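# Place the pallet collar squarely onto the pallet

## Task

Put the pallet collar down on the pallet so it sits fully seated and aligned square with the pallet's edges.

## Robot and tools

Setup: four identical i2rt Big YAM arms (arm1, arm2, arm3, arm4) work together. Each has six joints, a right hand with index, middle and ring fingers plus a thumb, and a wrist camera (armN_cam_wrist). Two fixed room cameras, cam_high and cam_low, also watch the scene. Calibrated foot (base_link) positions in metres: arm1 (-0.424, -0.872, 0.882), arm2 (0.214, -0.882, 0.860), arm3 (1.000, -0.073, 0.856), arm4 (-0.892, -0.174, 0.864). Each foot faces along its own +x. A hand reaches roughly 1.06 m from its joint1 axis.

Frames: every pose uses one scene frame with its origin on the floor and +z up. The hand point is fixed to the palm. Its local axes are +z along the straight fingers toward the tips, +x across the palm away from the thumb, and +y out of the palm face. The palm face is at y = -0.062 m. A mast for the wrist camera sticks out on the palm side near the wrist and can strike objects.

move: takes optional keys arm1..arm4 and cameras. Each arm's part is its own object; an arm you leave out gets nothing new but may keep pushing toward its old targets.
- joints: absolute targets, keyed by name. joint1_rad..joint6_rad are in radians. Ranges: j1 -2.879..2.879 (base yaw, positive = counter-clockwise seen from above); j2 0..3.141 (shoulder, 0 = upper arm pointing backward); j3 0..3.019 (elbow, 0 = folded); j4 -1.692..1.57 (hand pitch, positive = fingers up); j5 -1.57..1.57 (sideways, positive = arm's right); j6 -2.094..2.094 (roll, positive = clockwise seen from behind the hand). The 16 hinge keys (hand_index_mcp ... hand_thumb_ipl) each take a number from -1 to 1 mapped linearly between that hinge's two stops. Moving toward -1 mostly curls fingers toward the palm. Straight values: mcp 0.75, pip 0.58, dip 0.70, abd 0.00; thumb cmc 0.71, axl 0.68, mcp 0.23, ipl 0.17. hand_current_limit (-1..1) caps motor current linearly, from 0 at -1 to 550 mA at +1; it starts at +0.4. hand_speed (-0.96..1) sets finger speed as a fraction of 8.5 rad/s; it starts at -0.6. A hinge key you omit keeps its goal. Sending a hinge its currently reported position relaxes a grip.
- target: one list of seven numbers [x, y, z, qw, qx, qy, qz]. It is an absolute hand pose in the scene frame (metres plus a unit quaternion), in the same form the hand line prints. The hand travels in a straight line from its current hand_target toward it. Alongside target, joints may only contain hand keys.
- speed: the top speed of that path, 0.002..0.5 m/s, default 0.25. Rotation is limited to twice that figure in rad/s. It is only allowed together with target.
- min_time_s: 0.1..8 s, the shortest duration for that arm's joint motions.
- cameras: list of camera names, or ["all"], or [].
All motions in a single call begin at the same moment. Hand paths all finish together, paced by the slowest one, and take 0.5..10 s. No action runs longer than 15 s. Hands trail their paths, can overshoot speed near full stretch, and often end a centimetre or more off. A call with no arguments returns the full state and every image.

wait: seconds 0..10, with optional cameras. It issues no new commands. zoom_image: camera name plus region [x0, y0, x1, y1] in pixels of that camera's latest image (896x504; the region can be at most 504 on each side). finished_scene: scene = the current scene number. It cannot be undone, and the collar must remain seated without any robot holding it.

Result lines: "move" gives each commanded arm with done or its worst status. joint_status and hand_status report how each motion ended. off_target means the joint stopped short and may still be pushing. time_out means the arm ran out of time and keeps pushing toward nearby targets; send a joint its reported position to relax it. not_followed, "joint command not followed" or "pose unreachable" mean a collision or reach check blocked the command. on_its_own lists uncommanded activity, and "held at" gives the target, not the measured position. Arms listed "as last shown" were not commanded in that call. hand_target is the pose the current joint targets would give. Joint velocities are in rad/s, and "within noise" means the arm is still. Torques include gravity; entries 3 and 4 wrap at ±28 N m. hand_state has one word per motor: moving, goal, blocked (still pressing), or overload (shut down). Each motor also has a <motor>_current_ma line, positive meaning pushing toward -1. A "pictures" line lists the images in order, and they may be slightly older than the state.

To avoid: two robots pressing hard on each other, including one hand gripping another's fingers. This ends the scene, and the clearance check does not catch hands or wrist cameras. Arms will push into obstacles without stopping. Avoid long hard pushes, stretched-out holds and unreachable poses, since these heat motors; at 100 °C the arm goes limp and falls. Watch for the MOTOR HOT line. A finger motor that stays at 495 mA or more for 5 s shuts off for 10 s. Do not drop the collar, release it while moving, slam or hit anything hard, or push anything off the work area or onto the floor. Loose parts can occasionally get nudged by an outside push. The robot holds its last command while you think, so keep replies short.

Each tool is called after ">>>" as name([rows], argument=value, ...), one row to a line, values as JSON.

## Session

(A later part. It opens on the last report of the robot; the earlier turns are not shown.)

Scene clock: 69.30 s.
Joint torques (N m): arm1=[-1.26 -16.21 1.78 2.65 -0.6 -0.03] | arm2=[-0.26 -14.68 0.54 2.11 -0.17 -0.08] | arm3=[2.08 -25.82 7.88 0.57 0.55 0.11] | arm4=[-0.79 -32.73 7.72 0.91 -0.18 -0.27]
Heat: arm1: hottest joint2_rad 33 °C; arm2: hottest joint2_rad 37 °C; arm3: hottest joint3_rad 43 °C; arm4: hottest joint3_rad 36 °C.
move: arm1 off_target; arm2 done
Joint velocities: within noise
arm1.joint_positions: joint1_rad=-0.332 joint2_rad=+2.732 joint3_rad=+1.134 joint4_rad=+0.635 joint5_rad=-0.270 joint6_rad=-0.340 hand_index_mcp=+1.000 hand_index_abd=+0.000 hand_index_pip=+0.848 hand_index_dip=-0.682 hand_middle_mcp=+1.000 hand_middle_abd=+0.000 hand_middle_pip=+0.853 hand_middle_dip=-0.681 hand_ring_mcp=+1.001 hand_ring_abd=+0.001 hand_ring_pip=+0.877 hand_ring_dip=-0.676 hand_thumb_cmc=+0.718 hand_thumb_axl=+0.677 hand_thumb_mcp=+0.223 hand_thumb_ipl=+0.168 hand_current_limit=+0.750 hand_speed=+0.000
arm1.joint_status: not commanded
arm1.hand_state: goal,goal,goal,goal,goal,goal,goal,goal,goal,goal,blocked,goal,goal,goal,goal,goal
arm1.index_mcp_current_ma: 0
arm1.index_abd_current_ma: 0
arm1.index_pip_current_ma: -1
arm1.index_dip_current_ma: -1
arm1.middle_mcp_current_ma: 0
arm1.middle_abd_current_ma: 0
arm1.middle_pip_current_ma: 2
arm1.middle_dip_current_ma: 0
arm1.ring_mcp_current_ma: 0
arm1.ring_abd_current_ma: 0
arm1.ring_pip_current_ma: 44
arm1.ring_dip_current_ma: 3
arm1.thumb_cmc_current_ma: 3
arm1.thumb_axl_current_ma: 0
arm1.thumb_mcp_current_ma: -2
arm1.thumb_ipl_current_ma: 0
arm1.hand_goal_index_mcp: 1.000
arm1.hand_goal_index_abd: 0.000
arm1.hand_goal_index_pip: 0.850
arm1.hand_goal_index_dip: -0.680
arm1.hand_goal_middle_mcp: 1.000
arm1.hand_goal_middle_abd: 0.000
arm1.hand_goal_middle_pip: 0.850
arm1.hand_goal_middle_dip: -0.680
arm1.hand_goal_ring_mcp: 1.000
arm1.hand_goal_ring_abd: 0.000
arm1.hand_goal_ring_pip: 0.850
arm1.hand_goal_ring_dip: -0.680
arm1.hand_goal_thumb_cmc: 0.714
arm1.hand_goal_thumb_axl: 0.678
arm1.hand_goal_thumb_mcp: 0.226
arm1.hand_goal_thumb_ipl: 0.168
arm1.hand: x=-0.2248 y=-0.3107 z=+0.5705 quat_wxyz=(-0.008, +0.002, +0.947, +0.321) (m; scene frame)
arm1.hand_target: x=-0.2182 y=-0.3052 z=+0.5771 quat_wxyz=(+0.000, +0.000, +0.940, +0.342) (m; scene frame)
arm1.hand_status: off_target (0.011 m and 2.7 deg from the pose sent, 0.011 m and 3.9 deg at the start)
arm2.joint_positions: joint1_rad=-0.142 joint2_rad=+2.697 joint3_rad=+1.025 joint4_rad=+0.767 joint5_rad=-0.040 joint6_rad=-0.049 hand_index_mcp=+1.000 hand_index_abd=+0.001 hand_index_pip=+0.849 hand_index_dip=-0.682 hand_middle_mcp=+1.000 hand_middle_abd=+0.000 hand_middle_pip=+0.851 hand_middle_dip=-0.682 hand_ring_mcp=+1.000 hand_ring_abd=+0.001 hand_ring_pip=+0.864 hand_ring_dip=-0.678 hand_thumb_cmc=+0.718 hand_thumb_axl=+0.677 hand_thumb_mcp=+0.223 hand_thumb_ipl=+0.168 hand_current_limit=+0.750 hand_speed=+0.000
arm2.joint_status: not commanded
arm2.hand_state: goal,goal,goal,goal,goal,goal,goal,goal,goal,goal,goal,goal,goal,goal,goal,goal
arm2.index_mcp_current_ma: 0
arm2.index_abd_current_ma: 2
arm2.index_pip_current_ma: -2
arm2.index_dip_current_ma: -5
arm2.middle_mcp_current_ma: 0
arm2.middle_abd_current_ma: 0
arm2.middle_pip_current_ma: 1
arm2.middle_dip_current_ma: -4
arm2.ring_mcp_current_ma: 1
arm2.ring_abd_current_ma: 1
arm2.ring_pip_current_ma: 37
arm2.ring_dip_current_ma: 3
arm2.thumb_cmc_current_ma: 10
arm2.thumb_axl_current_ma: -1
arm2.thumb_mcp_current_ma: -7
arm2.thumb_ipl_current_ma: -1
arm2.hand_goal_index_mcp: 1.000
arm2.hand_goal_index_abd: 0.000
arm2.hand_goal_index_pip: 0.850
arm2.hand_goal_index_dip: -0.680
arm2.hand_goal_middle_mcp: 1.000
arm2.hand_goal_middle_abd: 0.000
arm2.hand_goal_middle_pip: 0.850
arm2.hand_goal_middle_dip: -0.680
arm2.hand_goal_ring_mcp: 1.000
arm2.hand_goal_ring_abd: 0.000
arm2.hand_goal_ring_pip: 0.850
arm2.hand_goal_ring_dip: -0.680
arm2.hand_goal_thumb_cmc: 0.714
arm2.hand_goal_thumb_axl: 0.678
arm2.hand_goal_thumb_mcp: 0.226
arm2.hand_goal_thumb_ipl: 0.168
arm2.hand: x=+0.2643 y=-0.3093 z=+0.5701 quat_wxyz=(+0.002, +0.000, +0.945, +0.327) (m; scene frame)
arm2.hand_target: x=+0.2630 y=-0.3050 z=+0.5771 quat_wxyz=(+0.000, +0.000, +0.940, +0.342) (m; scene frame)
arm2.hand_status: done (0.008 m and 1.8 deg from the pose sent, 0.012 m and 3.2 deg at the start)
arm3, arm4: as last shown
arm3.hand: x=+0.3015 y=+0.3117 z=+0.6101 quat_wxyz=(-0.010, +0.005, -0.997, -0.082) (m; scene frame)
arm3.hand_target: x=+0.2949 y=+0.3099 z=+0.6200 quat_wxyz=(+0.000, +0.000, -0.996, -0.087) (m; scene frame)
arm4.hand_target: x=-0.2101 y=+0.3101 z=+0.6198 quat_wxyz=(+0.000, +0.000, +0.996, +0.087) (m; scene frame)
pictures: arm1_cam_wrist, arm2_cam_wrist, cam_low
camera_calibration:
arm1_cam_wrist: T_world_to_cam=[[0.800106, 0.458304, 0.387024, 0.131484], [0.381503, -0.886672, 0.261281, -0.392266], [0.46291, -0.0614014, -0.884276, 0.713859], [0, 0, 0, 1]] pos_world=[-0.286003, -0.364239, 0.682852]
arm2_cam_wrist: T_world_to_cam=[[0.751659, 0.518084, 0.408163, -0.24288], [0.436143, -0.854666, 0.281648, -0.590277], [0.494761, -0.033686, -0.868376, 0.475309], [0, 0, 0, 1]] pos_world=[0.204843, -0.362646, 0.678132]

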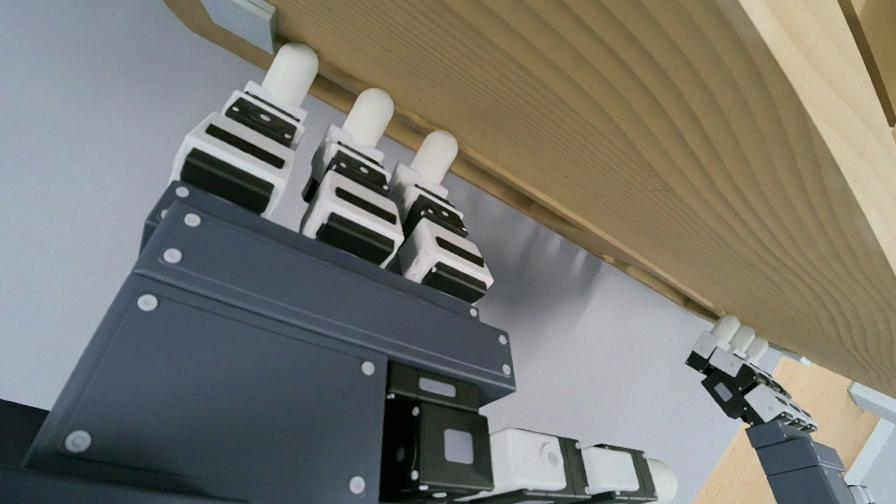

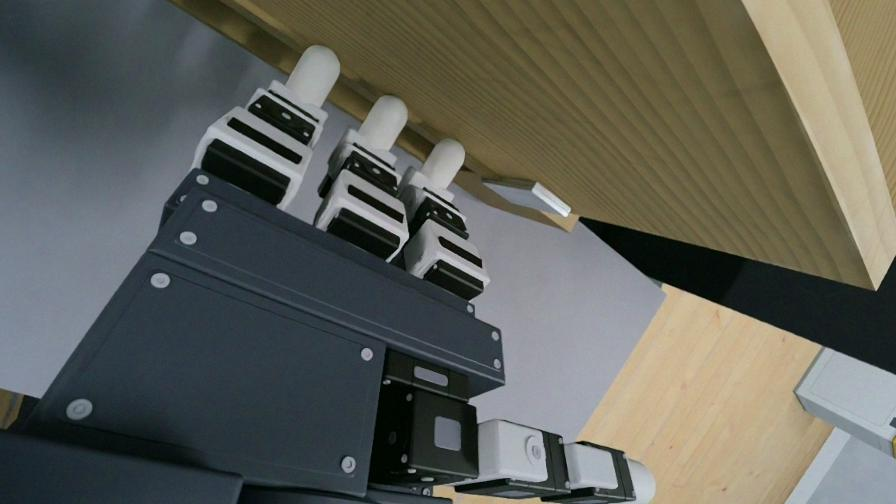

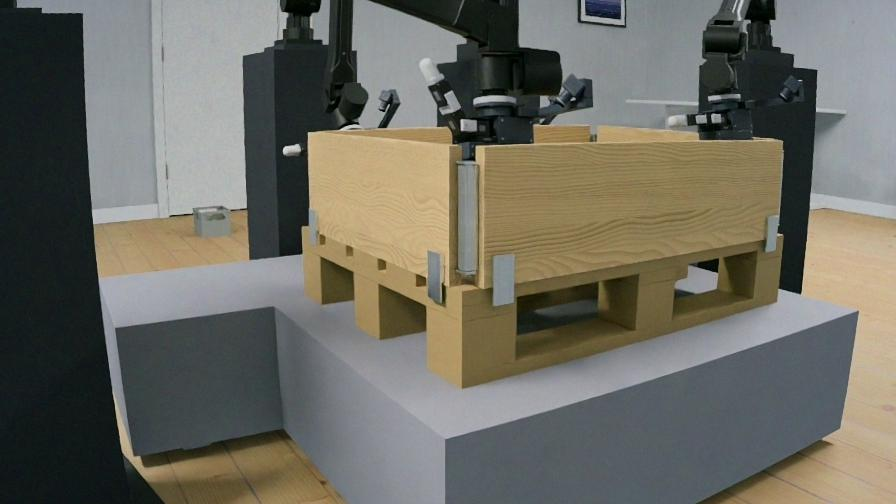

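>>> move(arm1={"target": [-0.218, -0.345, 0.585, 0, 0, 0.9397, 0.342], "speed": 0.05}, arm2={"target": [0.263, -0.345, 0.585, 0, 0, 0.9397, 0.342], "speed": 0.05}, cameras=["arm2_cam_wrist", "arm1_cam_wrist", "cam_low"])

>>> zoom_image(camera="arm2_cam_wrist", region=[200, 0, 600, 260])

>>> zoom_image(camera="arm1_cam_wrist", region=[160, 0, 560, 260])

Scene clock: 71.07 s.
Joint torques (N m): arm1=[-0.67 -17.32 -0.32 1.76 -0.47 -0.17] | arm2=[-0.91 -14.21 -0.91 1.73 -0.22 -0.14] | arm3=[2.14 -25.88 7.69 0.65 0.58 0.11] | arm4=[-0.91 -32.5 7.75 0.98 -0.19 -0.24]
Heat: arm1: hottest joint2_rad 33 °C; arm2: hottest joint2_rad 37 °C; arm3: hottest joint3_rad 43 °C; arm4: hottest joint3_rad 36 °C.
move: arm1 done; arm2 done
Joint velocities: within noise
arm1.joint_positions: joint1_rad=-0.374 joint2_rad=+2.732 joint3_rad=+1.047 joint4_rad=+0.738 joint5_rad=-0.300 joint6_rad=-0.364 hand_index_mcp=+1.000 hand_index_abd=+0.000 hand_index_pip=+0.848 hand_index_dip=-0.682 hand_middle_mcp=+1.000 hand_middle_abd=+0.000 hand_middle_pip=+0.853 hand_middle_dip=-0.681 hand_ring_mcp=+1.000 hand_ring_abd=+0.001 hand_ring_pip=+0.853 hand_ring_dip=-0.676 hand_thumb_cmc=+0.718 hand_thumb_axl=+0.677 hand_thumb_mcp=+0.223 hand_thumb_ipl=+0.168 hand_current_limit=+0.750 hand_speed=+0.000
arm1.joint_status: not commanded
arm1.hand_state: goal,goal,goal,goal,goal,goal,goal,goal,goal,goal,goal,goal,goal,goal,goal,goal
arm1.index_mcp_current_ma: 0
arm1.index_abd_current_ma: 0
arm1.index_pip_current_ma: -1
arm1.index_dip_current_ma: -1
arm1.middle_mcp_current_ma: 0
arm1.middle_abd_current_ma: 0
arm1.middle_pip_current_ma: 2
arm1.middle_dip_current_ma: 0
arm1.ring_mcp_current_ma: 0
arm1.ring_abd_current_ma: 0
arm1.ring_pip_current_ma: 2
arm1.ring_dip_current_ma: 2
arm1.thumb_cmc_current_ma: 3
arm1.thumb_axl_current_ma: 0
arm1.thumb_mcp_current_ma: -2
arm1.thumb_ipl_current_ma: 0
arm1.hand_goal_index_mcp: 1.000
arm1.hand_goal_index_abd: 0.000
arm1.hand_goal_index_pip: 0.850
arm1.hand_goal_index_dip: -0.680
arm1.hand_goal_middle_mcp: 1.000
arm1.hand_goal_middle_abd: 0.000
arm1.hand_goal_middle_pip: 0.850
arm1.hand_goal_middle_dip: -0.680
arm1.hand_goal_ring_mcp: 1.000
arm1.hand_goal_ring_abd: 0.000
arm1.hand_goal_ring_pip: 0.850
arm1.hand_goal_ring_dip: -0.680
arm1.hand_goal_thumb_cmc: 0.714
arm1.hand_goal_thumb_axl: 0.678
arm1.hand_goal_thumb_mcp: 0.226
arm1.hand_goal_thumb_ipl: 0.168
arm1.hand: x=-0.2221 y=-0.3452 z=+0.5781 quat_wxyz=(-0.007, +0.005, +0.943, +0.333) (m; scene frame)
arm1.hand_target: x=-0.2180 y=-0.3451 z=+0.5848 quat_wxyz=(+0.000, +0.000, +0.940, +0.342) (m; scene frame)
arm1.hand_status: done (0.008 m and 1.5 deg from the pose sent, 0.038 m and 2.7 deg at the start)
arm2.joint_positions: joint1_rad=-0.142 joint2_rad=+2.697 joint3_rad=+0.922 joint4_rad=+0.885 joint5_rad=-0.043 joint6_rad=-0.049 hand_index_mcp=+1.000 hand_index_abd=+0.001 hand_index_pip=+0.849 hand_index_dip=-0.682 hand_middle_mcp=+1.000 hand_middle_abd=+0.000 hand_middle_pip=+0.851 hand_middle_dip=-0.682 hand_ring_mcp=+1.000 hand_ring_abd=+0.001 hand_ring_pip=+0.853 hand_ring_dip=-0.678 hand_thumb_cmc=+0.719 hand_thumb_axl=+0.677 hand_thumb_mcp=+0.223 hand_thumb_ipl=+0.168 hand_current_limit=+0.750 hand_speed=+0.000
arm2.joint_status: not commanded
arm2.hand_state: goal,goal,goal,goal,goal,goal,goal,goal,goal,goal,goal,goal,goal,goal,goal,goal
arm2.index_mcp_current_ma: 0
arm2.index_abd_current_ma: 2
arm2.index_pip_current_ma: -2
arm2.index_dip_current_ma: -5
arm2.middle_mcp_current_ma: 0
arm2.middle_abd_current_ma: 0
arm2.middle_pip_current_ma: 1
arm2.middle_dip_current_ma: -4
arm2.ring_mcp_current_ma: 0
arm2.ring_abd_current_ma: 1
arm2.ring_pip_current_ma: 6
arm2.ring_dip_current_ma: 3
arm2.thumb_cmc_current_ma: 10
arm2.thumb_axl_current_ma: -1
arm2.thumb_mcp_current_ma: -7
arm2.thumb_ipl_current_ma: -1
arm2.hand_goal_index_mcp: 1.000
arm2.hand_goal_index_abd: 0.000
arm2.hand_goal_index_pip: 0.850
arm2.hand_goal_index_dip: -0.680
arm2.hand_goal_middle_mcp: 1.000
arm2.hand_goal_middle_abd: 0.000
arm2.hand_goal_middle_pip: 0.850
arm2.hand_goal_middle_dip: -0.680
arm2.hand_goal_ring_mcp: 1.000
arm2.hand_goal_ring_abd: 0.000
arm2.hand_goal_ring_pip: 0.850
arm2.hand_goal_ring_dip: -0.680
arm2.hand_goal_thumb_cmc: 0.714
arm2.hand_goal_thumb_axl: 0.678
arm2.hand_goal_thumb_mcp: 0.226
arm2.hand_goal_thumb_ipl: 0.168
arm2.hand: x=+0.2614 y=-0.3456 z=+0.5794 quat_wxyz=(+0.001, -0.001, +0.943, +0.334) (m; scene frame)
arm2.hand_target: x=+0.2629 y=-0.3448 z=+0.5850 quat_wxyz=(+0.000, +0.000, +0.940, +0.342) (m; scene frame)
arm2.hand_status: done (0.006 m and 1.0 deg from the pose sent, 0.039 m and 1.8 deg at the start)
arm3, arm4: as last shown
pictures: arm1_cam_wrist, arm2_cam_wrist, cam_low
camera_calibration:
arm1_cam_wrist: T_world_to_cam=[[0.802958, 0.443239, 0.398495, 0.13108], [0.375722, -0.895415, 0.238885, -0.417194], [0.462701, -0.0420914, -0.885515, 0.72445], [0, 0, 0, 1]] pos_world=[-0.283707, -0.401169, 0.688938]
arm2_cam_wrist: T_world_to_cam=[[0.751225, 0.513402, 0.414824, -0.231028], [0.438263, -0.857924, 0.268128, -0.616544], [0.493545, -0.0196222, -0.869499, 0.489361], [0, 0, 0, 1]] pos_world=[0.20224, -0.400735, 0.686647]

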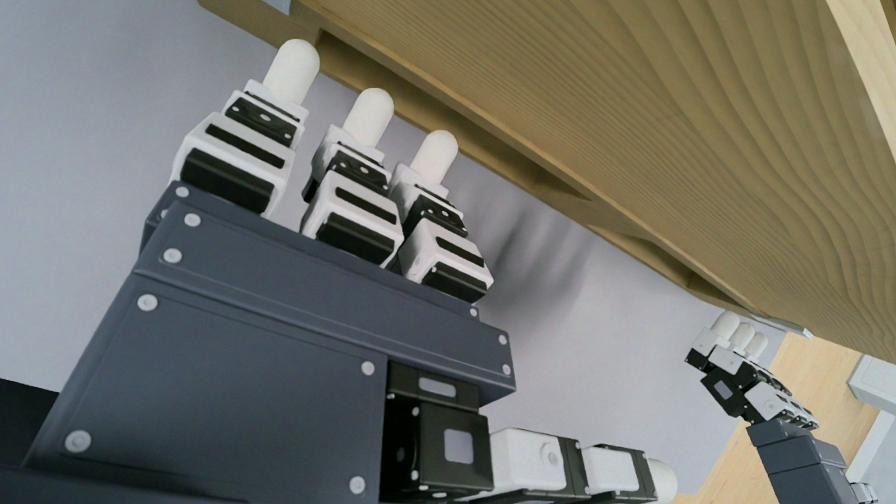

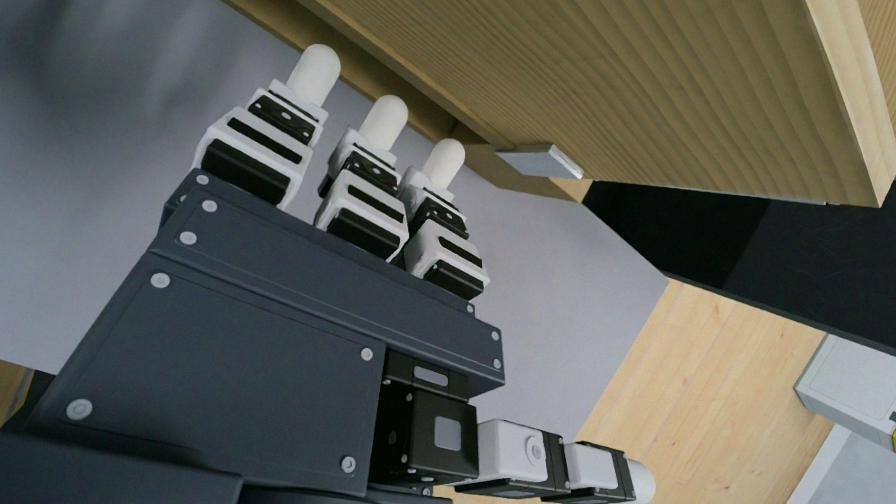

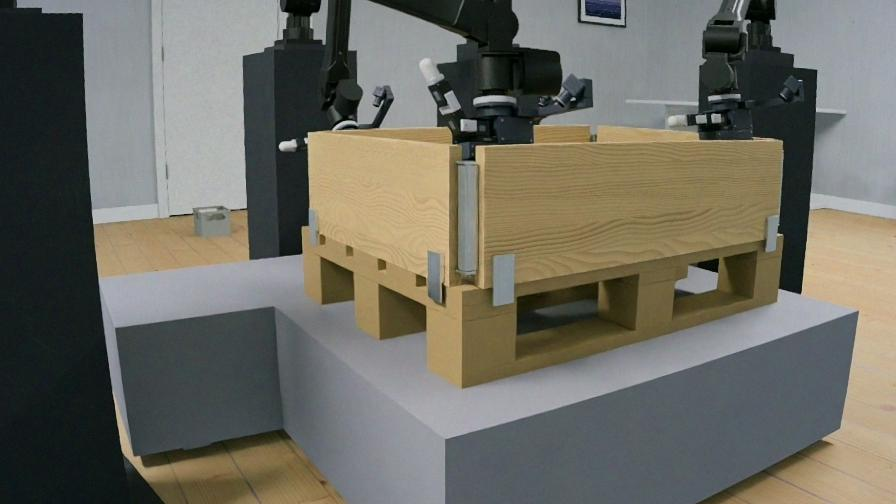

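Scaled by 1.260 from the camera's 896x504 image, which has a finer 1280x720 frame.

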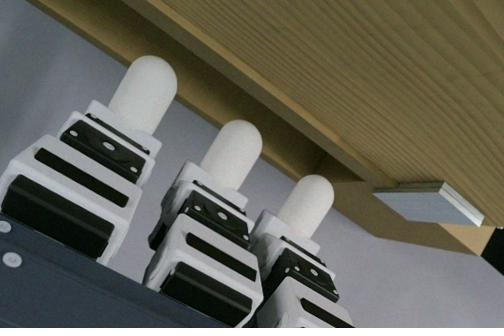

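Scaled by 1.260 from the camera's 896x504 image, which has a finer 1280x720 frame.

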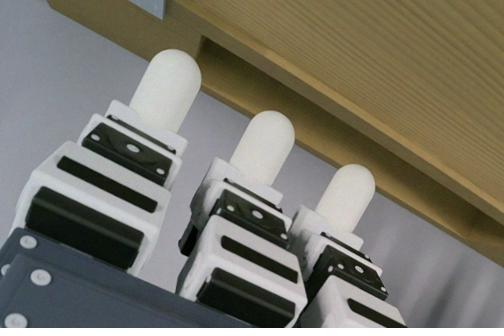

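>>> move(arm1={"target": [-0.25, -0.42, 0.62, 0, 0, 0.9397, 0.342], "speed": 0.15}, arm2={"target": [0.30, -0.42, 0.62, 0, 0, 0.9397, 0.342], "speed": 0.15}, arm4={"target": [-0.215, 0.285, 0.66, 0, 0, 0.996, 0.087], "speed": 0.1}, arm3={"target": [0.305, 0.285, 0.66, 0, 0, 0.996, 0.087], "speed": 0.1}, cameras=["arm2_cam_wrist", "arm1_cam_wrist", "arm3_cam_wrist", "arm4_cam_wrist", "cam_low", "cam_high"])

Scene clock: 72.80 s.
Joint torques (N m): arm1=[-0.97 -15.15 -2.47 1.59 -0.49 -0.14] | arm2=[-1.44 -13.27 -3.29 1.76 -0.28 -0.19] | arm3=[2.55 -23.77 7.42 0.66 0.54 0.06] | arm4=[-0.97 -30.74 7.54 0.95 -0.16 -0.27]
Heat: arm1: hottest joint2_rad 33 °C; arm2: hottest joint2_rad 37 °C; arm3: hottest joint3_rad 43 °C; arm4: hottest joint2_rad 35 °C.
move: arm1 off_target; arm2 off_target; arm3 done; arm4 done
Joint velocities: within noise
arm1.joint_positions: joint1_rad=-0.392 joint2_rad=+2.690 joint3_rad=+0.799 joint4_rad=+0.938 joint5_rad=-0.312 joint6_rad=-0.381 hand_index_mcp=+1.000 hand_index_abd=+0.000 hand_index_pip=+0.848 hand_index_dip=-0.682 hand_middle_mcp=+1.000 hand_middle_abd=+0.000 hand_middle_pip=+0.853 hand_middle_dip=-0.681 hand_ring_mcp=+1.000 hand_ring_abd=+0.001 hand_ring_pip=+0.853 hand_ring_dip=-0.676 hand_thumb_cmc=+0.718 hand_thumb_axl=+0.677 hand_thumb_mcp=+0.223 hand_thumb_ipl=+0.168 hand_current_limit=+0.750 hand_speed=+0.000
arm1.joint_status: not commanded
arm1.hand_state: goal,goal,goal,goal,goal,goal,goal,goal,goal,goal,goal,goal,goal,goal,goal,goal
arm1.index_mcp_current_ma: 0
arm1.index_abd_current_ma: 0
arm1.index_pip_current_ma: -1
arm1.index_dip_current_ma: -1
arm1.middle_mcp_current_ma: 0
arm1.middle_abd_current_ma: 0
arm1.middle_pip_current_ma: 2
arm1.middle_dip_current_ma: 0
arm1.ring_mcp_current_ma: 0
arm1.ring_abd_current_ma: 0
arm1.ring_pip_current_ma: 2
arm1.ring_dip_current_ma: 2
arm1.thumb_cmc_current_ma: 3
arm1.thumb_axl_current_ma: 0
arm1.thumb_mcp_current_ma: -2
arm1.thumb_ipl_current_ma: 0
arm1.hand_goal_index_mcp: 1.000
arm1.hand_goal_index_abd: 0.000
arm1.hand_goal_index_pip: 0.850
arm1.hand_goal_index_dip: -0.680
arm1.hand_goal_middle_mcp: 1.000
arm1.hand_goal_middle_abd: 0.000
arm1.hand_goal_middle_pip: 0.850
arm1.hand_goal_middle_dip: -0.680
arm1.hand_goal_ring_mcp: 1.000
arm1.hand_goal_ring_abd: 0.000
arm1.hand_goal_ring_pip: 0.850
arm1.hand_goal_ring_dip: -0.680
arm1.hand_goal_thumb_cmc: 0.714
arm1.hand_goal_thumb_axl: 0.678
arm1.hand_goal_thumb_mcp: 0.226
arm1.hand_goal_thumb_ipl: 0.168
arm1.hand: x=-0.2542 y=-0.4202 z=+0.6103 quat_wxyz=(-0.008, +0.004, +0.943, +0.333) (m; scene frame)
arm1.hand_target: x=-0.2501 y=-0.4199 z=+0.6197 quat_wxyz=(+0.000, +0.000, +0.940, +0.342) (m; scene frame)
arm1.hand_status: off_target (0.011 m and 1.5 deg from the pose sent, 0.090 m and 1.4 deg at the start)
arm2.joint_positions: joint1_rad=-0.280 joint2_rad=+2.664 joint3_rad=+0.714 joint4_rad=+1.048 joint5_rad=-0.135 joint6_rad=-0.154 hand_index_mcp=+1.000 hand_index_abd=+0.001 hand_index_pip=+0.849 hand_index_dip=-0.682 hand_middle_mcp=+1.000 hand_middle_abd=+0.000 hand_middle_pip=+0.851 hand_middle_dip=-0.682 hand_ring_mcp=+1.000 hand_ring_abd=+0.001 hand_ring_pip=+0.853 hand_ring_dip=-0.678 hand_thumb_cmc=+0.719 hand_thumb_axl=+0.677 hand_thumb_mcp=+0.223 hand_thumb_ipl=+0.168 hand_current_limit=+0.750 hand_speed=+0.000
arm2.joint_status: not commanded
arm2.hand_state: goal,goal,goal,goal,goal,goal,goal,goal,goal,goal,goal,goal,goal,goal,goal,goal
arm2.index_mcp_current_ma: 0
arm2.index_abd_current_ma: 2
arm2.index_pip_current_ma: -2
arm2.index_dip_current_ma: -5
arm2.middle_mcp_current_ma: 0
arm2.middle_abd_current_ma: 0
arm2.middle_pip_current_ma: 1
arm2.middle_dip_current_ma: -4
arm2.ring_mcp_current_ma: 0
arm2.ring_abd_current_ma: 1
arm2.ring_pip_current_ma: 5
arm2.ring_dip_current_ma: 3
arm2.thumb_cmc_current_ma: 10
arm2.thumb_axl_current_ma: -1
arm2.thumb_mcp_current_ma: -7
arm2.thumb_ipl_current_ma: -1
arm2.hand_goal_index_mcp: 1.000
arm2.hand_goal_index_abd: 0.000
arm2.hand_goal_index_pip: 0.850
arm2.hand_goal_index_dip: -0.680
arm2.hand_goal_middle_mcp: 1.000
arm2.hand_goal_middle_abd: 0.000
arm2.hand_goal_middle_pip: 0.850
arm2.hand_goal_middle_dip: -0.680
arm2.hand_goal_ring_mcp: 1.000
arm2.hand_goal_ring_abd: 0.000
arm2.hand_goal_ring_pip: 0.850
arm2.hand_goal_ring_dip: -0.680
arm2.hand_goal_thumb_cmc: 0.714
arm2.hand_goal_thumb_axl: 0.678
arm2.hand_goal_thumb_mcp: 0.226
arm2.hand_goal_thumb_ipl: 0.168
arm2.hand: x=+0.2964 y=-0.4195 z=+0.6098 quat_wxyz=(-0.003, +0.000, +0.943, +0.333) (m; scene frame)
arm2.hand_target: x=+0.3001 y=-0.4200 z=+0.6197 quat_wxyz=(+0.000, +0.000, +0.940, +0.342) (m; scene frame)
arm2.hand_status: off_target (0.011 m and 1.1 deg from the pose sent, 0.093 m and 1.0 deg at the start)
arm3.joint_positions: joint1_rad=-0.527 joint2_rad=+2.830 joint3_rad=+2.425 joint4_rad=-1.123 joint5_rad=+0.174 joint6_rad=+1.223 hand_index_mcp=+0.757 hand_index_abd=-0.003 hand_index_pip=+0.579 hand_index_dip=+0.699 hand_middle_mcp=+0.757 hand_middle_abd=-0.004 hand_middle_pip=+0.579 hand_middle_dip=+0.699 hand_ring_mcp=+0.755 hand_ring_abd=-0.004 hand_ring_pip=+0.578 hand_ring_dip=+0.699 hand_thumb_cmc=+0.717 hand_thumb_axl=+0.680 hand_thumb_mcp=+0.895 hand_thumb_ipl=+0.168 hand_current_limit=+0.750 hand_speed=-0.600
arm3.joint_status: not commanded
arm3.hand_state: goal,goal,goal,goal,goal,goal,goal,goal,goal,goal,goal,goal,goal,goal,goal,goal
arm3.index_mcp_current_ma: 1
arm3.index_abd_current_ma: -1
arm3.index_pip_current_ma: 1
arm3.index_dip_current_ma: 1
arm3.middle_mcp_current_ma: 1
arm3.middle_abd_current_ma: -1
arm3.middle_pip_current_ma: 1
arm3.middle_dip_current_ma: 1
arm3.ring_mcp_current_ma: 0
arm3.ring_abd_current_ma: -1
arm3.ring_pip_current_ma: 0
arm3.ring_dip_current_ma: 0
arm3.thumb_cmc_current_ma: 1
arm3.thumb_axl_current_ma: 0
arm3.thumb_mcp_current_ma: -2
arm3.thumb_ipl_current_ma: 0
arm3.hand_goal_index_mcp: 0.754
arm3.hand_goal_index_abd: 0.000
arm3.hand_goal_index_pip: 0.576
arm3.hand_goal_index_dip: 0.696
arm3.hand_goal_middle_mcp: 0.754
arm3.hand_goal_middle_abd: 0.000
arm3.hand_goal_middle_pip: 0.576
arm3.hand_goal_middle_dip: 0.696
arm3.hand_goal_ring_mcp: 0.754
arm3.hand_goal_ring_abd: 0.000
arm3.hand_goal_ring_pip: 0.576
arm3.hand_goal_ring_dip: 0.696
arm3.hand_goal_thumb_cmc: 0.714
arm3.hand_goal_thumb_axl: 0.678
arm3.hand_goal_thumb_mcp: 0.900
arm3.hand_goal_thumb_ipl: 0.168
arm3.hand: x=+0.3083 y=+0.2872 z=+0.6565 quat_wxyz=(-0.007, +0.005, -0.996, -0.084) (m; scene frame)
arm3.hand_target: x=+0.3050 y=+0.2849 z=+0.6599 quat_wxyz=(+0.000, +0.000, -0.996, -0.087) (m; scene frame)
arm3.hand_status: done (0.005 m and 1.0 deg from the pose sent, 0.057 m and 1.4 deg at the start)
arm4.joint_positions: joint1_rad=+0.781 joint2_rad=+2.768 joint3_rad=+2.279 joint4_rad=-1.005 joint5_rad=-0.164 joint6_rad=-1.062 hand_index_mcp=+0.756 hand_index_abd=+0.003 hand_index_pip=+0.578 hand_index_dip=+0.699 hand_middle_mcp=+0.756 hand_middle_abd=+0.003 hand_middle_pip=+0.579 hand_middle_dip=+0.699 hand_ring_mcp=+0.756 hand_ring_abd=+0.003 hand_ring_pip=+0.578 hand_ring_dip=+0.698 hand_thumb_cmc=+0.714 hand_thumb_axl=+0.677 hand_thumb_mcp=+0.223 hand_thumb_ipl=+0.168 hand_current_limit=+0.750 hand_speed=-0.600
arm4.joint_status: not commanded
arm4.hand_state: goal,goal,goal,goal,goal,goal,goal,goal,goal,goal,goal,goal,goal,goal,goal,goal
arm4.index_mcp_current_ma: 1
arm4.index_abd_current_ma: 1
arm4.index_pip_current_ma: 1
arm4.index_dip_current_ma: 1
arm4.middle_mcp_current_ma: 1
arm4.middle_abd_current_ma: 1
arm4.middle_pip_current_ma: 1
arm4.middle_dip_current_ma: 1
arm4.ring_mcp_current_ma: 1
arm4.ring_abd_current_ma: 1
arm4.ring_pip_current_ma: 1
arm4.ring_dip_current_ma: 1
arm4.thumb_cmc_current_ma: 0
arm4.thumb_axl_current_ma: 0
arm4.thumb_mcp_current_ma: -2
arm4.thumb_ipl_current_ma: 0
arm4.hand_goal_index_mcp: 0.754
arm4.hand_goal_index_abd: 0.000
arm4.hand_goal_index_pip: 0.576
arm4.hand_goal_index_dip: 0.696
arm4.hand_goal_middle_mcp: 0.754
arm4.hand_goal_middle_abd: 0.000
arm4.hand_goal_middle_pip: 0.576
arm4.hand_goal_middle_dip: 0.696
arm4.hand_goal_ring_mcp: 0.754
arm4.hand_goal_ring_abd: 0.000
arm4.hand_goal_ring_pip: 0.576
arm4.hand_goal_ring_dip: 0.696
arm4.hand_goal_thumb_cmc: 0.714
arm4.hand_goal_thumb_axl: 0.678
arm4.hand_goal_thumb_mcp: 0.226
arm4.hand_goal_thumb_ipl: 0.168
arm4.hand: x=-0.2144 y=+0.2911 z=+0.6667 quat_wxyz=(+0.001, +0.003, +0.996, +0.087) (m; scene frame)
arm4.hand_target: x=-0.2151 y=+0.2851 z=+0.6600 quat_wxyz=(+0.000, +0.000, +0.996, +0.087) (m; scene frame)
arm4.hand_status: done (0.009 m and 0.4 deg from the pose sent, 0.052 m and 0.5 deg at the start)
pictures: arm1_cam_wrist, arm2_cam_wrist, arm3_cam_wrist, arm4_cam_wrist, cam_high, cam_low
camera_calibration:
arm1_cam_wrist: T_world_to_cam=[[0.802581, 0.445032, 0.397255, 0.178572], [0.377504, -0.89452, 0.239425, -0.479547], [0.461904, -0.0421926, -0.885926, 0.764696], [0, 0, 0, 1]] pos_world=[-0.315504, -0.47617, 0.721341]
arm2_cam_wrist: T_world_to_cam=[[0.754112, 0.514416, 0.408279, -0.228496], [0.440414, -0.857276, 0.26667, -0.702844], [0.487187, -0.0212879, -0.873038, 0.500462], [0, 0, 0, 1]] pos_world=[0.238035, -0.474336, 0.717641]
arm3_cam_wrist: T_world_to_cam=[[0.763068, 0.62196, 0.175762, -0.506581], [0.420618, -0.684358, 0.595596, -0.369266], [0.490721, -0.380551, -0.78382, 0.59516], [0, 0, 0, 1]] pos_world=[0.249819, 0.288852, 0.77547]
arm4_cam_wrist: T_world_to_cam=[[0.799313, 0.582732, 0.146703, -0.0678118], [0.387436, -0.686374, 0.615454, -0.177996], [0.459338, -0.435102, -0.774399, 0.865848], [0, 0, 0, 1]] pos_world=[-0.274552, 0.294077, 0.790009]

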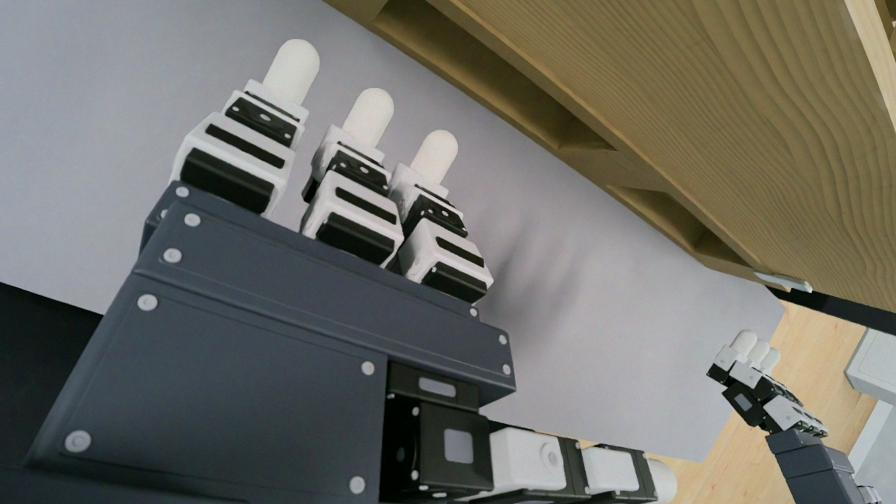

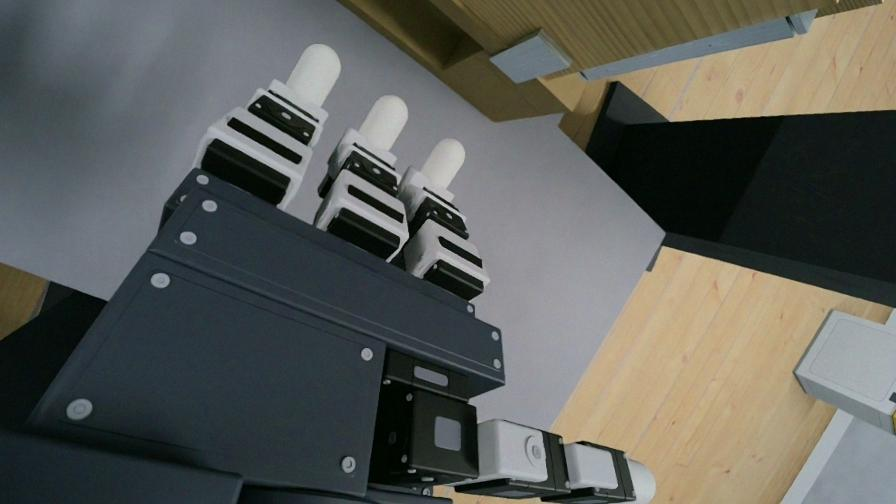

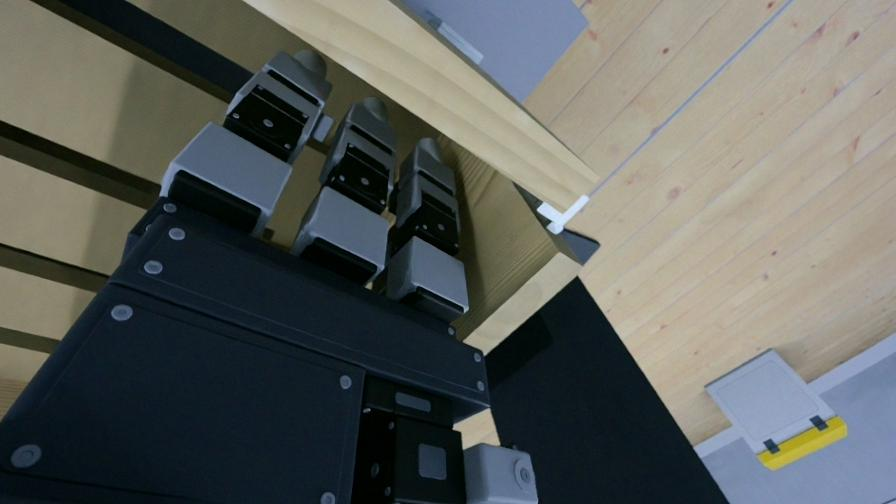

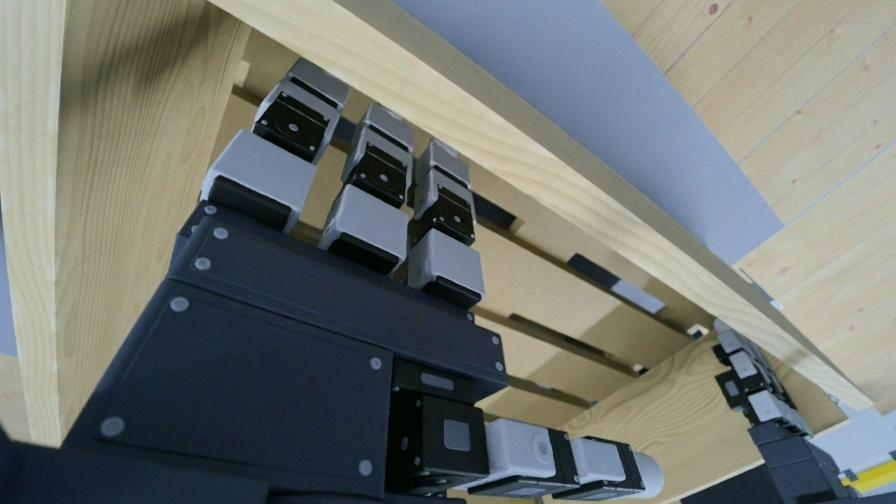

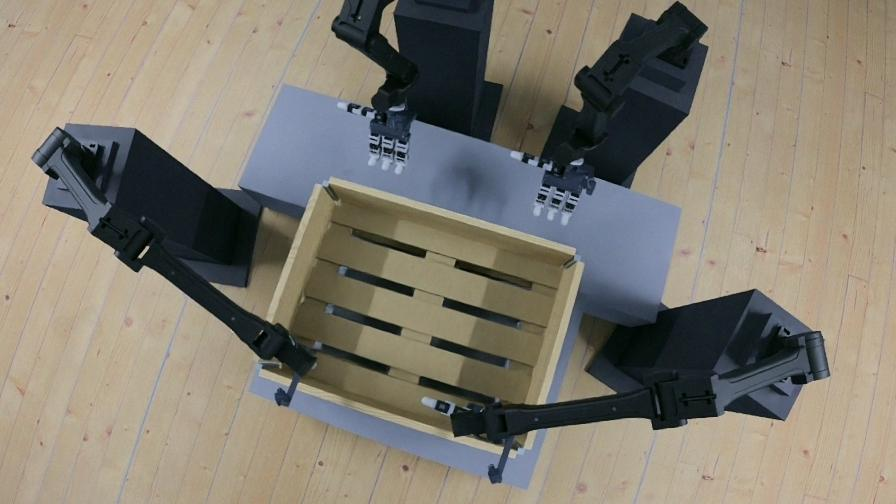

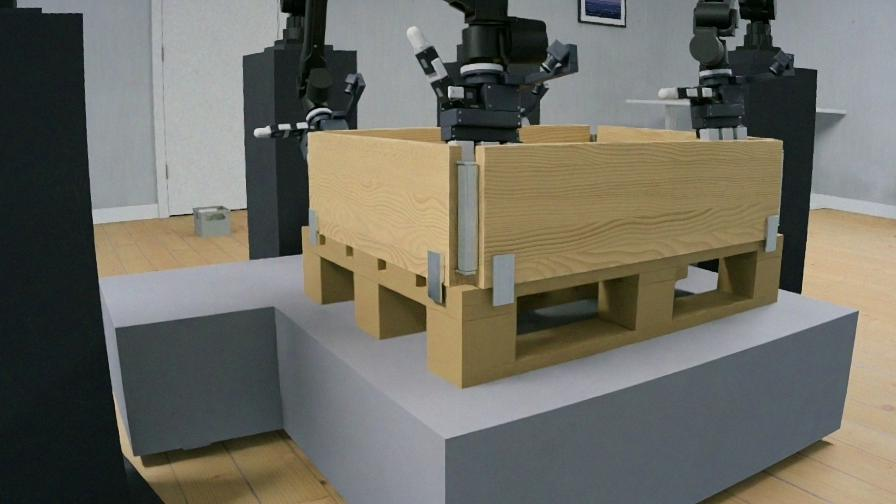

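>>> move(arm4={"target": [-0.25, 0.27, 0.86, 0, 0, 0.996, 0.087], "speed": 0.2}, arm3={"target": [0.34, 0.27, 0.86, 0, 0, 0.996, 0.087], "speed": 0.2}, arm1={"target": [-0.25, -0.50, 0.80, 0, 0, 0.9397, 0.342], "speed": 0.2}, arm2={"target": [0.33, -0.50, 0.80, 0, 0, 0.9397, 0.342], "speed": 0.2}, cameras=["arm2_cam_wrist", "arm1_cam_wrist", "arm3_cam_wrist", "arm4_cam_wrist", "cam_high", "cam_low"])

Scene clock: 75.53 s.
Joint torques (N m): arm1=[-1.38 -10.87 -0.24 0.18 -0.58 -0.15] | arm2=[-1.73 -9.35 -0.16 0.65 -0.44 -0.21] | arm3=[2.2 -23.24 8.14 -0.24 0.55 0.11] | arm4=[-0.73 -28.81 8.17 0.29 -0.15 -0.23]
Heat: arm1: hottest joint2_rad 33 °C; arm2: hottest joint2_rad 37 °C; arm3: hottest joint3_rad 43 °C; arm4: hottest joint3_rad 36 °C.
move: arm1 done; arm2 done; arm3 done; arm4 off_target
Joint velocities: within noise
arm1.joint_positions: joint1_rad=-0.549 joint2_rad=+2.053 joint3_rad=+0.350 joint4_rad=+0.730 joint5_rad=-0.403 joint6_rad=-0.517 hand_index_mcp=+1.000 hand_index_abd=+0.000 hand_index_pip=+0.848 hand_index_dip=-0.682 hand_middle_mcp=+1.000 hand_middle_abd=+0.000 hand_middle_pip=+0.853 hand_middle_dip=-0.681 hand_ring_mcp=+1.000 hand_ring_abd=+0.001 hand_ring_pip=+0.853 hand_ring_dip=-0.676 hand_thumb_cmc=+0.718 hand_thumb_axl=+0.677 hand_thumb_mcp=+0.223 hand_thumb_ipl=+0.168 hand_current_limit=+0.750 hand_speed=+0.000
arm1.joint_status: not commanded
arm1.hand_state: goal,goal,goal,goal,goal,goal,goal,goal,goal,goal,goal,goal,goal,goal,goal,goal
arm1.index_mcp_current_ma: 0
arm1.index_abd_current_ma: 0
arm1.index_pip_current_ma: -1
arm1.index_dip_current_ma: -1
arm1.middle_mcp_current_ma: 0
arm1.middle_abd_current_ma: 0
arm1.middle_pip_current_ma: 2
arm1.middle_dip_current_ma: 0
arm1.ring_mcp_current_ma: 0
arm1.ring_abd_current_ma: 0
arm1.ring_pip_current_ma: 2
arm1.ring_dip_current_ma: 2
arm1.thumb_cmc_current_ma: 3
arm1.thumb_axl_current_ma: 0
arm1.thumb_mcp_current_ma: -2
arm1.thumb_ipl_current_ma: 0
arm1.hand_goal_index_mcp: 1.000
arm1.hand_goal_index_abd: 0.000
arm1.hand_goal_index_pip: 0.850
arm1.hand_goal_index_dip: -0.680
arm1.hand_goal_middle_mcp: 1.000
arm1.hand_goal_middle_abd: 0.000
arm1.hand_goal_middle_pip: 0.850
arm1.hand_goal_middle_dip: -0.680
arm1.hand_goal_ring_mcp: 1.000
arm1.hand_goal_ring_abd: 0.000
arm1.hand_goal_ring_pip: 0.850
arm1.hand_goal_ring_dip: -0.680
arm1.hand_goal_thumb_cmc: 0.714
arm1.hand_goal_thumb_axl: 0.678
arm1.hand_goal_thumb_mcp: 0.226
arm1.hand_goal_thumb_ipl: 0.168
arm1.hand: x=-0.2510 y=-0.4969 z=+0.7981 quat_wxyz=(-0.001, +0.002, +0.939, +0.344) (m; scene frame)
arm1.hand_target: x=-0.2500 y=-0.5000 z=+0.7999 quat_wxyz=(+0.000, +0.000, +0.940, +0.342) (m; scene frame)
arm1.hand_status: done (0.004 m and 0.4 deg from the pose sent, 0.206 m and 1.5 deg at the start)
arm2.joint_positions: joint1_rad=-0.487 joint2_rad=+1.970 joint3_rad=+0.270 joint4_rad=+0.787 joint5_rad=-0.265 joint6_rad=-0.321 hand_index_mcp=+1.000 hand_index_abd=+0.001 hand_index_pip=+0.849 hand_index_dip=-0.682 hand_middle_mcp=+1.000 hand_middle_abd=+0.000 hand_middle_pip=+0.851 hand_middle_dip=-0.682 hand_ring_mcp=+1.000 hand_ring_abd=+0.001 hand_ring_pip=+0.853 hand_ring_dip=-0.678 hand_thumb_cmc=+0.719 hand_thumb_axl=+0.677 hand_thumb_mcp=+0.223 hand_thumb_ipl=+0.168 hand_current_limit=+0.750 hand_speed=+0.000
arm2.joint_status: not commanded
arm2.hand_state: goal,goal,goal,goal,goal,goal,goal,goal,goal,goal,goal,goal,goal,goal,goal,goal
arm2.index_mcp_current_ma: 0
arm2.index_abd_current_ma: 2
arm2.index_pip_current_ma: -2
arm2.index_dip_current_ma: -4
arm2.middle_mcp_current_ma: 0
arm2.middle_abd_current_ma: 0
arm2.middle_pip_current_ma: 1
arm2.middle_dip_current_ma: -4
arm2.ring_mcp_current_ma: 0
arm2.ring_abd_current_ma: 1
arm2.ring_pip_current_ma: 5
arm2.ring_dip_current_ma: 3
arm2.thumb_cmc_current_ma: 10
arm2.thumb_axl_current_ma: -1
arm2.thumb_mcp_current_ma: -7
arm2.thumb_ipl_current_ma: -1
arm2.hand_goal_index_mcp: 1.000
arm2.hand_goal_index_abd: 0.000
arm2.hand_goal_index_pip: 0.850
arm2.hand_goal_index_dip: -0.680
arm2.hand_goal_middle_mcp: 1.000
arm2.hand_goal_middle_abd: 0.000
arm2.hand_goal_middle_pip: 0.850
arm2.hand_goal_middle_dip: -0.680
arm2.hand_goal_ring_mcp: 1.000
arm2.hand_goal_ring_abd: 0.000
arm2.hand_goal_ring_pip: 0.850
arm2.hand_goal_ring_dip: -0.680
arm2.hand_goal_thumb_cmc: 0.714
arm2.hand_goal_thumb_axl: 0.678
arm2.hand_goal_thumb_mcp: 0.226
arm2.hand_goal_thumb_ipl: 0.168
arm2.hand: x=+0.3270 y=-0.4968 z=+0.7983 quat_wxyz=(-0.001, -0.002, +0.939, +0.343) (m; scene frame)
arm2.hand_target: x=+0.3300 y=-0.5001 z=+0.7999 quat_wxyz=(+0.000, +0.000, +0.940, +0.342) (m; scene frame)
arm2.hand_status: done (0.005 m and 0.3 deg from the pose sent, 0.209 m and 1.1 deg at the start)
arm3.joint_positions: joint1_rad=-0.523 joint2_rad=+2.405 joint3_rad=+2.141 joint4_rad=-1.242 joint5_rad=+0.175 joint6_rad=+1.229 hand_index_mcp=+0.756 hand_index_abd=-0.003 hand_index_pip=+0.579 hand_index_dip=+0.699 hand_middle_mcp=+0.757 hand_middle_abd=-0.003 hand_middle_pip=+0.579 hand_middle_dip=+0.699 hand_ring_mcp=+0.755 hand_ring_abd=-0.003 hand_ring_pip=+0.578 hand_ring_dip=+0.699 hand_thumb_cmc=+0.717 hand_thumb_axl=+0.680 hand_thumb_mcp=+0.895 hand_thumb_ipl=+0.168 hand_current_limit=+0.750 hand_speed=-0.600
arm3.joint_status: not commanded
arm3.hand_state: goal,goal,goal,goal,goal,goal,goal,goal,goal,goal,goal,goal,goal,goal,goal,goal
arm3.index_mcp_current_ma: 0
arm3.index_abd_current_ma: 0
arm3.index_pip_current_ma: 1
arm3.index_dip_current_ma: 1
arm3.middle_mcp_current_ma: 1
arm3.middle_abd_current_ma: 0
arm3.middle_pip_current_ma: 1
arm3.middle_dip_current_ma: 1
arm3.ring_mcp_current_ma: 0
arm3.ring_abd_current_ma: 0
arm3.ring_pip_current_ma: 0
arm3.ring_dip_current_ma: 0
arm3.thumb_cmc_current_ma: 1
arm3.thumb_axl_current_ma: 0
arm3.thumb_mcp_current_ma: -2
arm3.thumb_ipl_current_ma: 0
arm3.hand_goal_index_mcp: 0.754
arm3.hand_goal_index_abd: 0.000
arm3.hand_goal_index_pip: 0.576
arm3.hand_goal_index_dip: 0.696
arm3.hand_goal_middle_mcp: 0.754
arm3.hand_goal_middle_abd: 0.000
arm3.hand_goal_middle_pip: 0.576
arm3.hand_goal_middle_dip: 0.696
arm3.hand_goal_ring_mcp: 0.754
arm3.hand_goal_ring_abd: 0.000
arm3.hand_goal_ring_pip: 0.576
arm3.hand_goal_ring_dip: 0.696
arm3.hand_goal_thumb_cmc: 0.714
arm3.hand_goal_thumb_axl: 0.678
arm3.hand_goal_thumb_mcp: 0.900
arm3.hand_goal_thumb_ipl: 0.168
arm3.hand: x=+0.3392 y=+0.2765 z=+0.8601 quat_wxyz=(+0.004, +0.003, -0.996, -0.087) (m; scene frame)
arm3.hand_target: x=+0.3400 y=+0.2700 z=+0.8599 quat_wxyz=(+0.000, +0.000, -0.996, -0.087) (m; scene frame)
arm3.hand_status: done (0.007 m and 0.5 deg from the pose sent, 0.207 m and 1.0 deg at the start)
arm4.joint_positions: joint1_rad=+0.781 joint2_rad=+2.352 joint3_rad=+2.025 joint4_rad=-1.145 joint5_rad=-0.164 joint6_rad=-1.062 hand_index_mcp=+0.756 hand_index_abd=+0.003 hand_index_pip=+0.578 hand_index_dip=+0.699 hand_middle_mcp=+0.756 hand_middle_abd=+0.003 hand_middle_pip=+0.579 hand_middle_dip=+0.699 hand_ring_mcp=+0.756 hand_ring_abd=+0.003 hand_ring_pip=+0.578 hand_ring_dip=+0.698 hand_thumb_cmc=+0.714 hand_thumb_axl=+0.677 hand_thumb_mcp=+0.223 hand_thumb_ipl=+0.168 hand_current_limit=+0.750 hand_speed=-0.600
arm4.joint_status: not commanded
arm4.hand_state: goal,goal,goal,goal,goal,goal,goal,goal,goal,goal,goal,goal,goal,goal,goal,goal
arm4.index_mcp_current_ma: 1
arm4.index_abd_current_ma: 1
arm4.index_pip_current_ma: 1
arm4.index_dip_current_ma: 1
arm4.middle_mcp_current_ma: 1
arm4.middle_abd_current_ma: 1
arm4.middle_pip_current_ma: 1
arm4.middle_dip_current_ma: 1
arm4.ring_mcp_current_ma: 1
arm4.ring_abd_current_ma: 1
arm4.ring_pip_current_ma: 1
arm4.ring_dip_current_ma: 1
arm4.thumb_cmc_current_ma: 0
arm4.thumb_axl_current_ma: 0
arm4.thumb_mcp_current_ma: -2
arm4.thumb_ipl_current_ma: 0
arm4.hand_goal_index_mcp: 0.754
arm4.hand_goal_index_abd: 0.000
arm4.hand_goal_index_pip: 0.576
arm4.hand_goal_index_dip: 0.696
arm4.hand_goal_middle_mcp: 0.754
arm4.hand_goal_middle_abd: 0.000
arm4.hand_goal_middle_pip: 0.576
arm4.hand_goal_middle_dip: 0.696
arm4.hand_goal_ring_mcp: 0.754
arm4.hand_goal_ring_abd: 0.000
arm4.hand_goal_ring_pip: 0.576
arm4.hand_goal_ring_dip: 0.696
arm4.hand_goal_thumb_cmc: 0.714
arm4.hand_goal_thumb_axl: 0.678
arm4.hand_goal_thumb_mcp: 0.226
arm4.hand_goal_thumb_ipl: 0.168
arm4.hand: x=-0.2460 y=+0.2768 z=+0.8710 quat_wxyz=(+0.011, +0.002, +0.996, +0.093) (m; scene frame)
arm4.hand_target: x=-0.2501 y=+0.2702 z=+0.8601 quat_wxyz=(+0.000, +0.000, +0.996, +0.087) (m; scene frame)
arm4.hand_status: off_target (0.014 m and 1.4 deg from the pose sent, 0.198 m and 0.4 deg at the start)
pictures: arm1_cam_wrist, arm2_cam_wrist, arm3_cam_wrist, arm4_cam_wrist, cam_high, cam_low
camera_calibration:
arm1_cam_wrist: T_world_to_cam=[[0.797381, 0.434764, 0.418526, 0.112148], [0.373865, -0.900293, 0.22293, -0.584877], [0.473718, -0.0212878, -0.880419, 0.935296], [0, 0, 0, 1]] pos_world=[-0.313826, -0.555408, 0.906902]
arm2_cam_wrist: T_world_to_cam=[[0.750441, 0.507608, 0.423288, -0.302911], [0.441561, -0.861587, 0.250383, -0.822353], [0.491796, -0.000990058, -0.87071, 0.65515], [0, 0, 0, 1]] pos_world=[0.268235, -0.55412, 0.904567]
arm3_cam_wrist: T_world_to_cam=[[0.76842, 0.618537, 0.164143, -0.550113], [0.43106, -0.68986, 0.58162, -0.500865], [0.472988, -0.376173, -0.796728, 0.751328], [0, 0, 0, 1]] pos_world=[0.283251, 0.277368, 0.980214]
arm4_cam_wrist: T_world_to_cam=[[0.796023, 0.581277, 0.168711, -0.0838238], [0.375423, -0.692816, 0.615682, -0.30275], [0.474768, -0.426759, -0.769722, 1.02971], [0, 0, 0, 1]] pos_world=[-0.308487, 0.278412, 0.993128]

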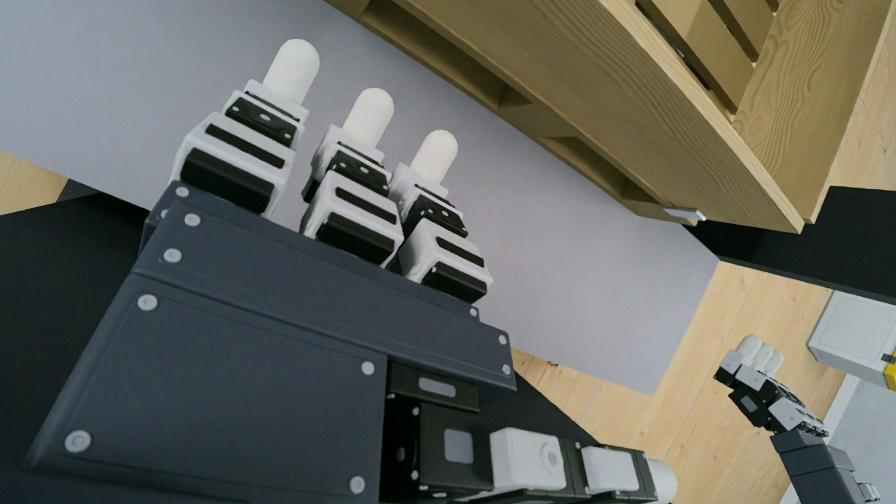

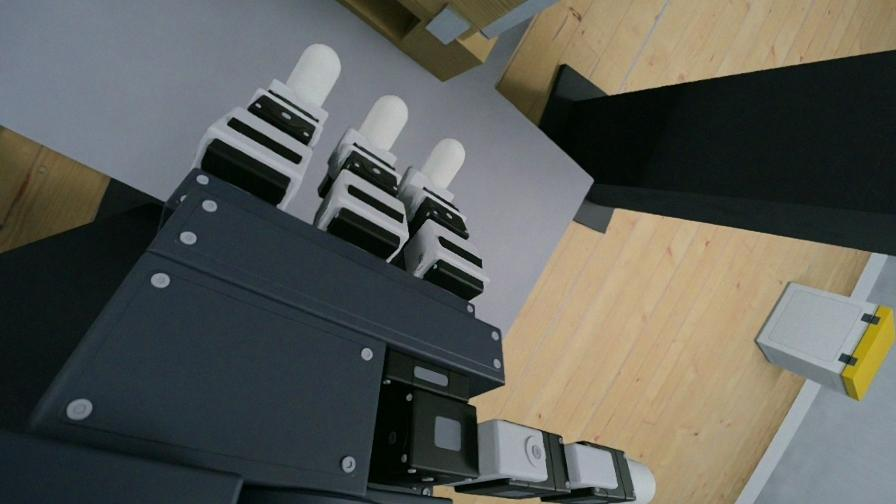

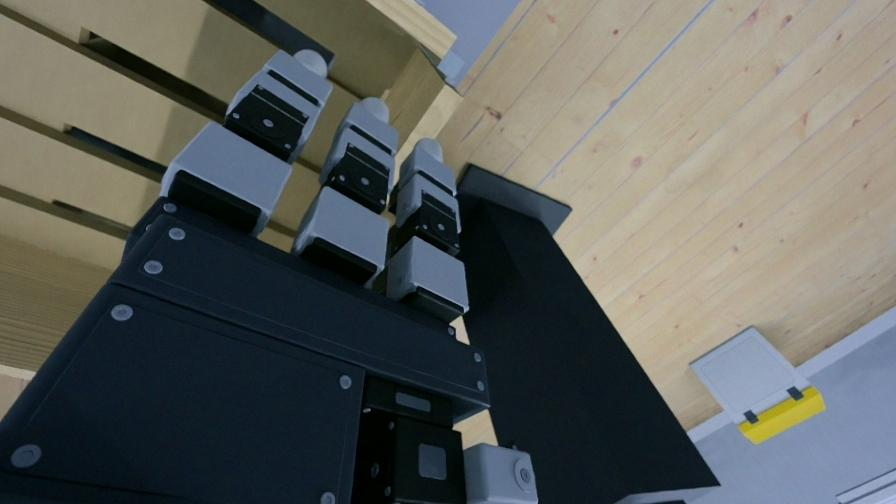

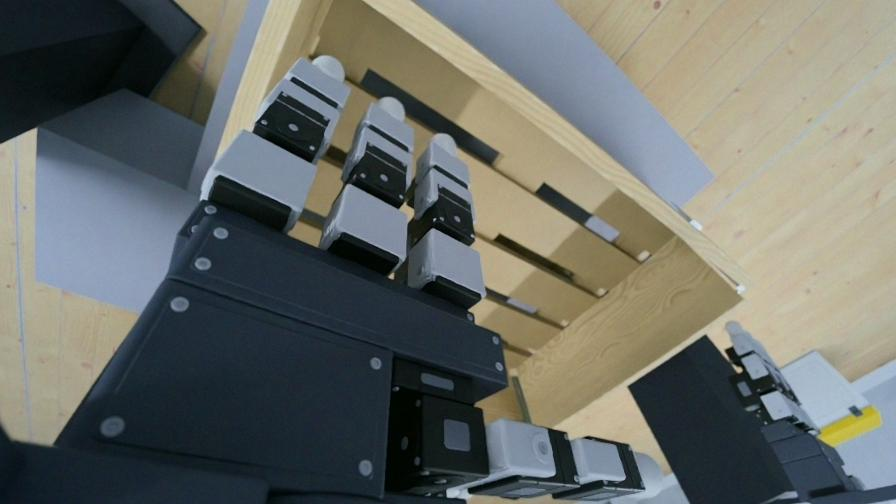

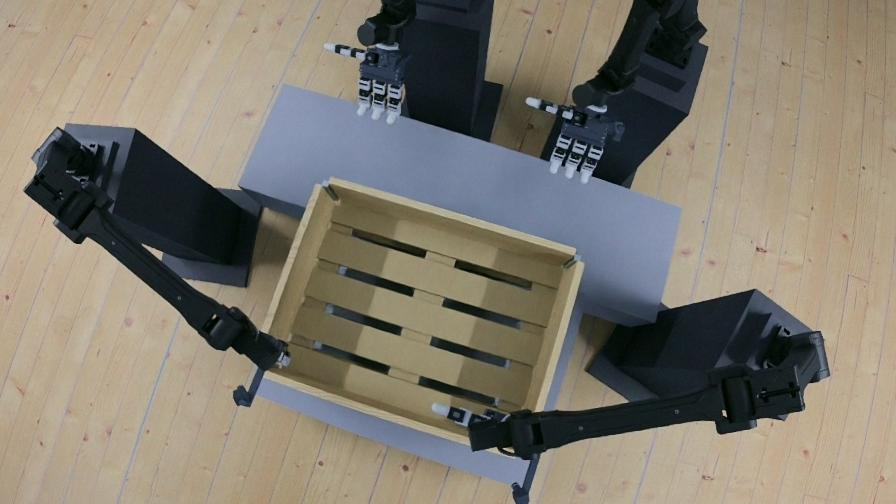

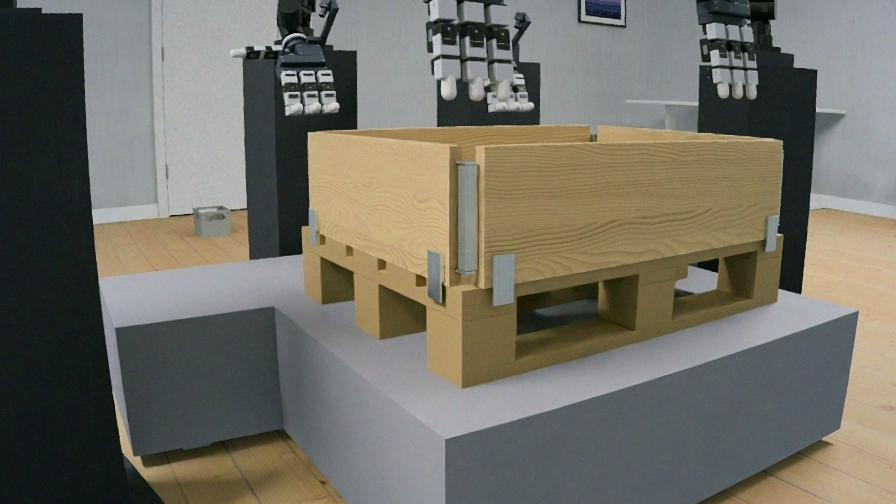

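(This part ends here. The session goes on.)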